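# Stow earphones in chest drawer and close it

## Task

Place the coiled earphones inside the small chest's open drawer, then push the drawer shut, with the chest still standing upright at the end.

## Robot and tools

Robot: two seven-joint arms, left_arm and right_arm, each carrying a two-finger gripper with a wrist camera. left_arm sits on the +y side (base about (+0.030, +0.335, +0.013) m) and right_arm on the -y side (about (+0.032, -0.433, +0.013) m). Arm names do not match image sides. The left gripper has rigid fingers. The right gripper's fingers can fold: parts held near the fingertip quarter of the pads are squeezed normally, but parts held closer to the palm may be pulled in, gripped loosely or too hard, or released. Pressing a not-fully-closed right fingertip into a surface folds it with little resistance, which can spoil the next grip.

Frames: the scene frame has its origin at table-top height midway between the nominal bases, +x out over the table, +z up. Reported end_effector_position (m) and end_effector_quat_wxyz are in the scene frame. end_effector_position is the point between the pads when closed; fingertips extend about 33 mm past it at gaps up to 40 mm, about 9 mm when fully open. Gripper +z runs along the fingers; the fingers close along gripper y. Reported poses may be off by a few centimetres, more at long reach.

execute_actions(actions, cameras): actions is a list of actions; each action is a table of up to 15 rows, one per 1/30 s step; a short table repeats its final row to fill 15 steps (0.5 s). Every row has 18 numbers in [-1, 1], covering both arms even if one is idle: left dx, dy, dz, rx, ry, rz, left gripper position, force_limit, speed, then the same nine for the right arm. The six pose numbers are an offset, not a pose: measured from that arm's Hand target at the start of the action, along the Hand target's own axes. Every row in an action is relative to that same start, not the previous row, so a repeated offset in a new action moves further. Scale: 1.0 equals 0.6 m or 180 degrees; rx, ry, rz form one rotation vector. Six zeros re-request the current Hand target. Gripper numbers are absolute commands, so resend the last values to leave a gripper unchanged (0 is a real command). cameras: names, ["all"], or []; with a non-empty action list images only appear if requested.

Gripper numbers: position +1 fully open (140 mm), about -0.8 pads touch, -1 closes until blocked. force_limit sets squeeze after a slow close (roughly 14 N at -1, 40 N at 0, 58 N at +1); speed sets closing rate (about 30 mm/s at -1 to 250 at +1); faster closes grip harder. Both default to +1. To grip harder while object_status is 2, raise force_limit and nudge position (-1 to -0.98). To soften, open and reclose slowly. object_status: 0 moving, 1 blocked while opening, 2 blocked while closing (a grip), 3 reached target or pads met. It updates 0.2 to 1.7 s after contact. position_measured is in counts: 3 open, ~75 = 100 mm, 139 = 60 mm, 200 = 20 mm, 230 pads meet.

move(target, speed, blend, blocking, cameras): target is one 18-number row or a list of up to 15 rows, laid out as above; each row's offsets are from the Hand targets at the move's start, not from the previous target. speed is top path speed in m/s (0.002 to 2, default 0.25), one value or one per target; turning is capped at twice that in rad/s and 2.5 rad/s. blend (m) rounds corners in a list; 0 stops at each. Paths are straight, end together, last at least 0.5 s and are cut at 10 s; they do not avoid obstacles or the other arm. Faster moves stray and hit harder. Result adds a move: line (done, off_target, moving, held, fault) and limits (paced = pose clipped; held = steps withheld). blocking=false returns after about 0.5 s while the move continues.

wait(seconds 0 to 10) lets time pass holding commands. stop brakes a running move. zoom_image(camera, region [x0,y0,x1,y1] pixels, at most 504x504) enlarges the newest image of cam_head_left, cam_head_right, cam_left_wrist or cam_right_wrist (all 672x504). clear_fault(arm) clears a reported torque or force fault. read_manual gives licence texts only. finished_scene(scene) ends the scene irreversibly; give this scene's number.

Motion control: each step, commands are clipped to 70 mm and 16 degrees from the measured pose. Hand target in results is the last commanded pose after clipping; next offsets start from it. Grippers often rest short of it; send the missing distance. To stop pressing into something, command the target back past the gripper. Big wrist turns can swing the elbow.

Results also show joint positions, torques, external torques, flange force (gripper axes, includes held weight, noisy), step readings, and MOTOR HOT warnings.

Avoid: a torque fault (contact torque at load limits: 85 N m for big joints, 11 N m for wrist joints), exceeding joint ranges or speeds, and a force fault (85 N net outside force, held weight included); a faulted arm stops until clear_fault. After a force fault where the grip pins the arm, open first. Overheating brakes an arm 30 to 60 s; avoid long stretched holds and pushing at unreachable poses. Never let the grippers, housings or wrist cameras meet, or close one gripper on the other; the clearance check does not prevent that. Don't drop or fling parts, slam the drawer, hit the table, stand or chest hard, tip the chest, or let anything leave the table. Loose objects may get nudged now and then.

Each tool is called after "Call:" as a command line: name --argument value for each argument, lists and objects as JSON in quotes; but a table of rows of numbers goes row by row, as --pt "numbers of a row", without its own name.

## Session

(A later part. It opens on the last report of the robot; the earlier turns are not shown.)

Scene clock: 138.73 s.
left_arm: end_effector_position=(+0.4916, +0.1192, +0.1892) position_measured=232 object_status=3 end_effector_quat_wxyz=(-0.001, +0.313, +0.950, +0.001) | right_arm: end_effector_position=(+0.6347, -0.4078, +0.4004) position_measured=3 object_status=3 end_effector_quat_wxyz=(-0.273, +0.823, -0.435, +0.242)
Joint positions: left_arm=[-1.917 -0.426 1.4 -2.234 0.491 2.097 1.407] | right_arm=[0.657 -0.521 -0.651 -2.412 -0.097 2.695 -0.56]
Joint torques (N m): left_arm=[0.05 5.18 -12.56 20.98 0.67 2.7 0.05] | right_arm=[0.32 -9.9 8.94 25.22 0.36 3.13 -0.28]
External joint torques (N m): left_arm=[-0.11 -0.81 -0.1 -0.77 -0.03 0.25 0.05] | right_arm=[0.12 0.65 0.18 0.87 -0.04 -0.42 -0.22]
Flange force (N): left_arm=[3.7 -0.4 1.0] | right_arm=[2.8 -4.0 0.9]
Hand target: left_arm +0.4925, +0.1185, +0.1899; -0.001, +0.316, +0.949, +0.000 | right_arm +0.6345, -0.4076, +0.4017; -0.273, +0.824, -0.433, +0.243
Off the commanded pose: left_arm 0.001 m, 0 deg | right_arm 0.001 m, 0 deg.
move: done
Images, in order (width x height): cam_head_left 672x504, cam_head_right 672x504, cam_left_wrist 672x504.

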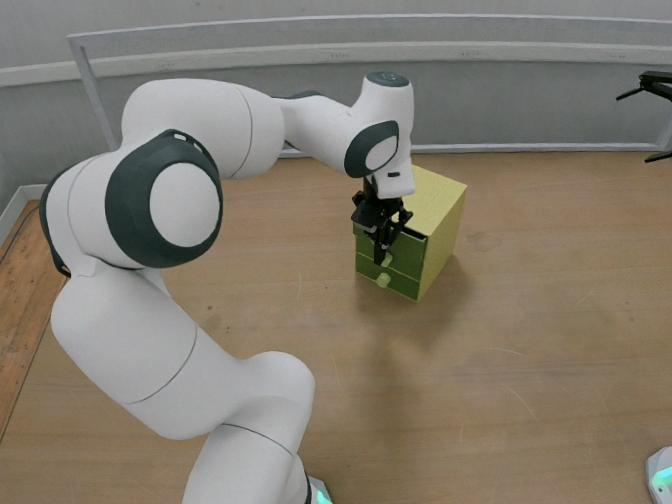

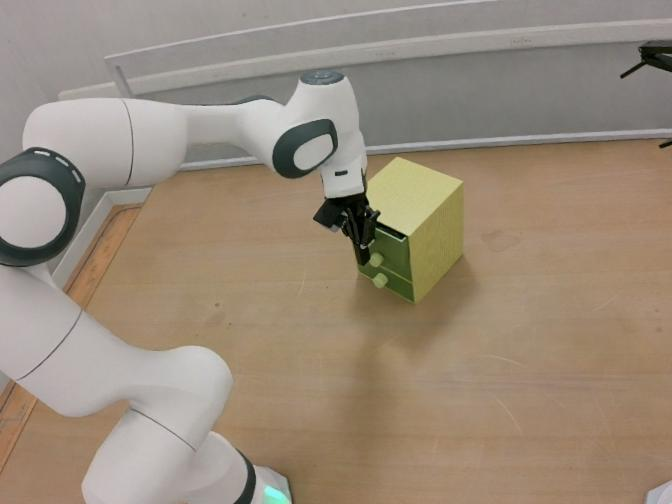

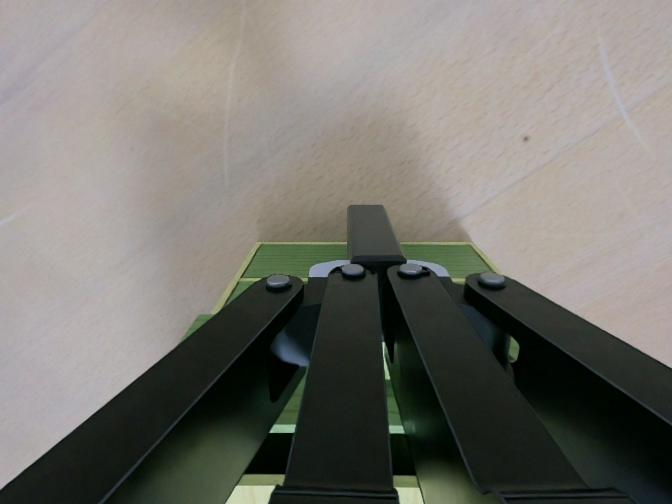

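Call:
move --target '[-0.022,0,0,0,0,0,-1,-0.5,-0.5,0,0,0,0,0,0,1,0,0]' --cameras '["cam_left_wrist","cam_head_right","cam_head_left"]' --speed 0.02

Call:
zoom_image --camera "cam_head_right" --region '[280, 150, 480, 330]'

Scene clock: 143.47 s.
left_arm: end_effector_position=(+0.5031, +0.1102, +0.1896) position_measured=232 object_status=3 end_effector_quat_wxyz=(+0.000, +0.314, +0.949, +0.000) | right_arm: end_effector_position=(+0.6347, -0.4078, +0.4004) position_measured=3 object_status=3 end_effector_quat_wxyz=(-0.273, +0.823, -0.435, +0.242)
Joint positions: left_arm=[-2.01 -0.422 1.481 -2.19 0.491 2.095 1.41] | right_arm=[0.657 -0.521 -0.651 -2.412 -0.097 2.695 -0.56]
Joint torques (N m): left_arm=[-0.01 8.7 -12.2 20.76 0.69 2.42 -0.04] | right_arm=[0.4 -9.89 8.94 25.25 0.37 3.14 -0.33]
External joint torques (N m): left_arm=[-0.21 0.16 0.41 -0.97 -0.01 -0.02 -0.04] | right_arm=[0.27 0.59 0.28 1 -0.03 -0.39 -0.27]
Flange force (N): left_arm=[-0.9 -0.4 3.0] | right_arm=[3.0 -4.3 1.0]
Hand target: left_arm +0.5031, +0.1106, +0.1899; -0.001, +0.316, +0.949, +0.000 | right_arm +0.6345, -0.4076, +0.4017; -0.273, +0.824, -0.433, +0.243
Off the commanded pose: left_arm 0.000 m, 0 deg | right_arm 0.001 m, 0 deg.
move: done
Images, in order (width x height): cam_head_left 672x504, cam_head_right 672x504, cam_left_wrist 672x504.

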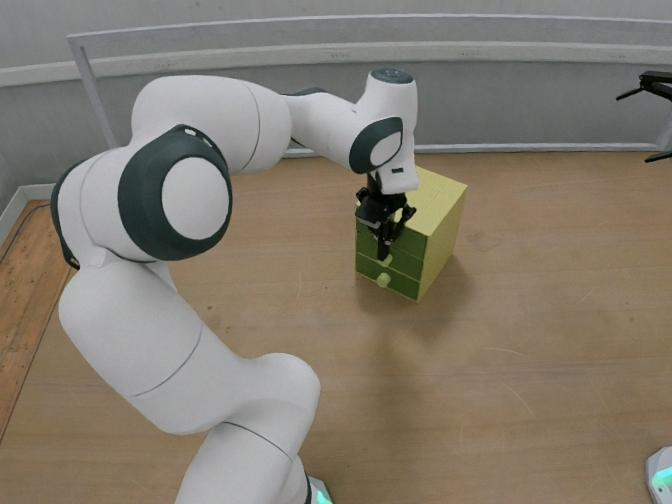

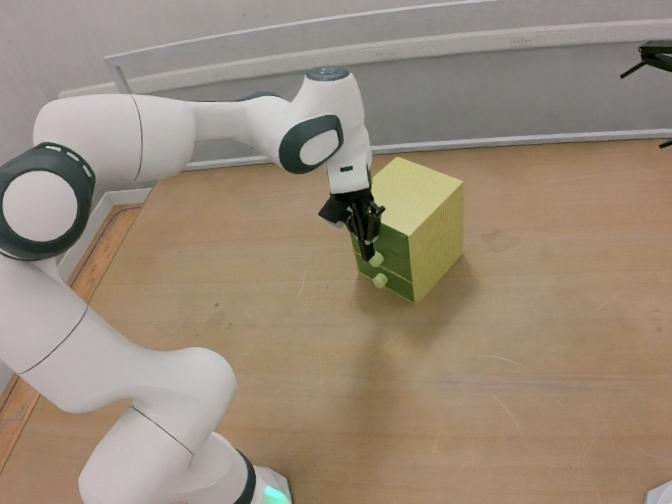

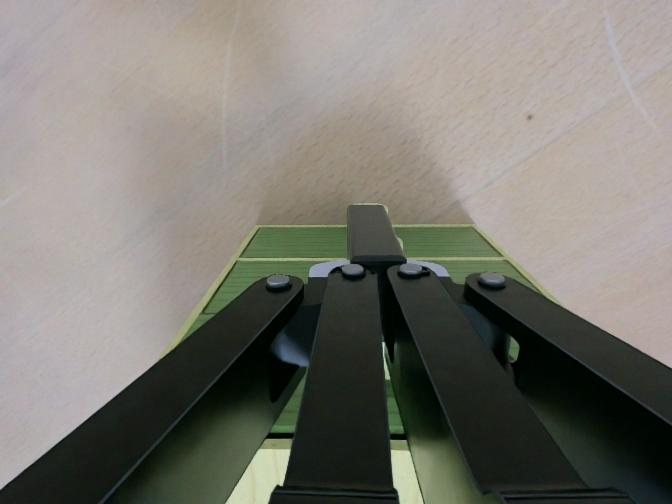

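Scaled by 2.520 from the camera's 672x504 image, which has a finer 960x720 frame.

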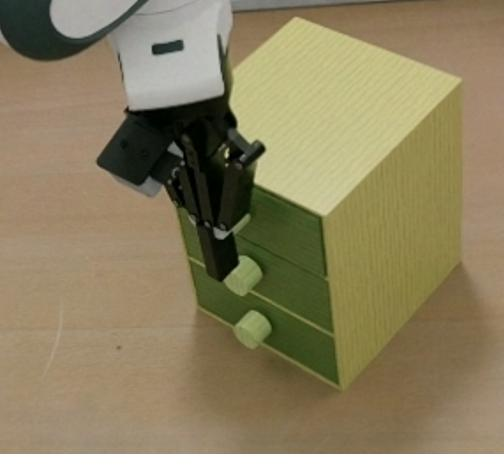

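Call:
move --pt "-0.009 0 0 0 0 0 -1 -0.5 -0.5 0 0 0 0 0 0 1 0 0" --pt "0.18 0 0 0 0 0 -1 -0.5 -0.5 0 0 0 0 0 0 1 0 0" --cameras '["cam_head_right","cam_left_wrist"]' --speed '[0.02,0.15]'

Call:
zoom_image --camera "cam_head_right" --region '[320, 150, 480, 320]'

Scene clock: 149.37 s.
left_arm: end_effector_position=(+0.4179, +0.1742, +0.1909) position_measured=232 object_status=3 end_effector_quat_wxyz=(+0.001, +0.319, +0.948, -0.002) | right_arm: end_effector_position=(+0.6347, -0.4078, +0.4004) position_measured=3 object_status=3 end_effector_quat_wxyz=(-0.273, +0.823, -0.435, +0.242)
Joint positions: left_arm=[-1.487 -0.663 1.03 -2.506 0.628 2.038 1.337] | right_arm=[0.657 -0.521 -0.651 -2.412 -0.097 2.695 -0.56]
Joint velocities: left_arm=[0.003 0 -0.003 0 0 0.001 -0.007] | right_arm=[within noise]
Joint torques (N m): left_arm=[1.06 1.82 -15.1 18.75 0.69 2.55 -0.3] | right_arm=[0.41 -9.87 8.89 25.26 0.35 3.13 -0.29]
External joint torques (N m): left_arm=[0.98 0.85 -0.59 -1.59 -0.01 0.09 -0.3] | right_arm=[0.3 0.65 0.24 0.94 -0.06 -0.41 -0.23]
Flange force (N): left_arm=[6.5 -2.2 1.7] | right_arm=[3.0 -4.3 1.2]
Hand target: left_arm +0.4166, +0.1752, +0.1900; -0.001, +0.316, +0.949, +0.000 | right_arm +0.6345, -0.4076, +0.4017; -0.273, +0.824, -0.433, +0.243
Off the commanded pose: left_arm 0.002 m, 0 deg | right_arm 0.001 m, 0 deg.
move: done
Images, in order (width x height): cam_head_right 672x504, cam_left_wrist 672x504.

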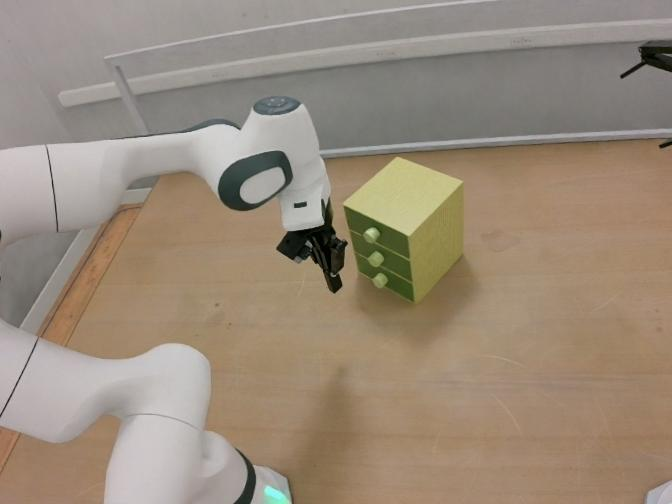

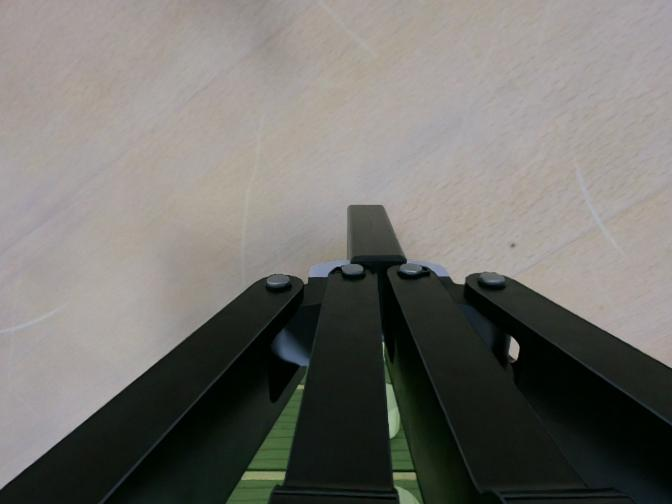

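Scaled by 2.965 from the camera's 672x504 image, which has a finer 960x720 frame.

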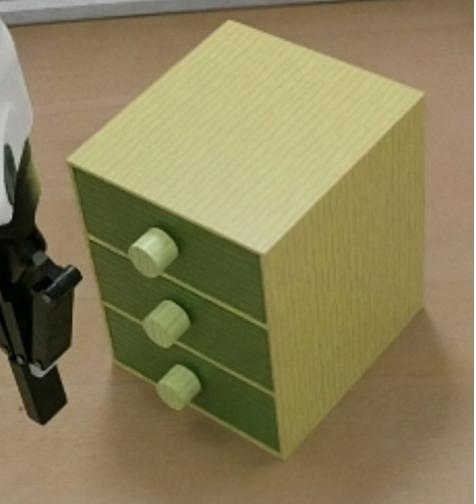

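Call:
finished_scene --scene 2

The scene is finished: the task was done.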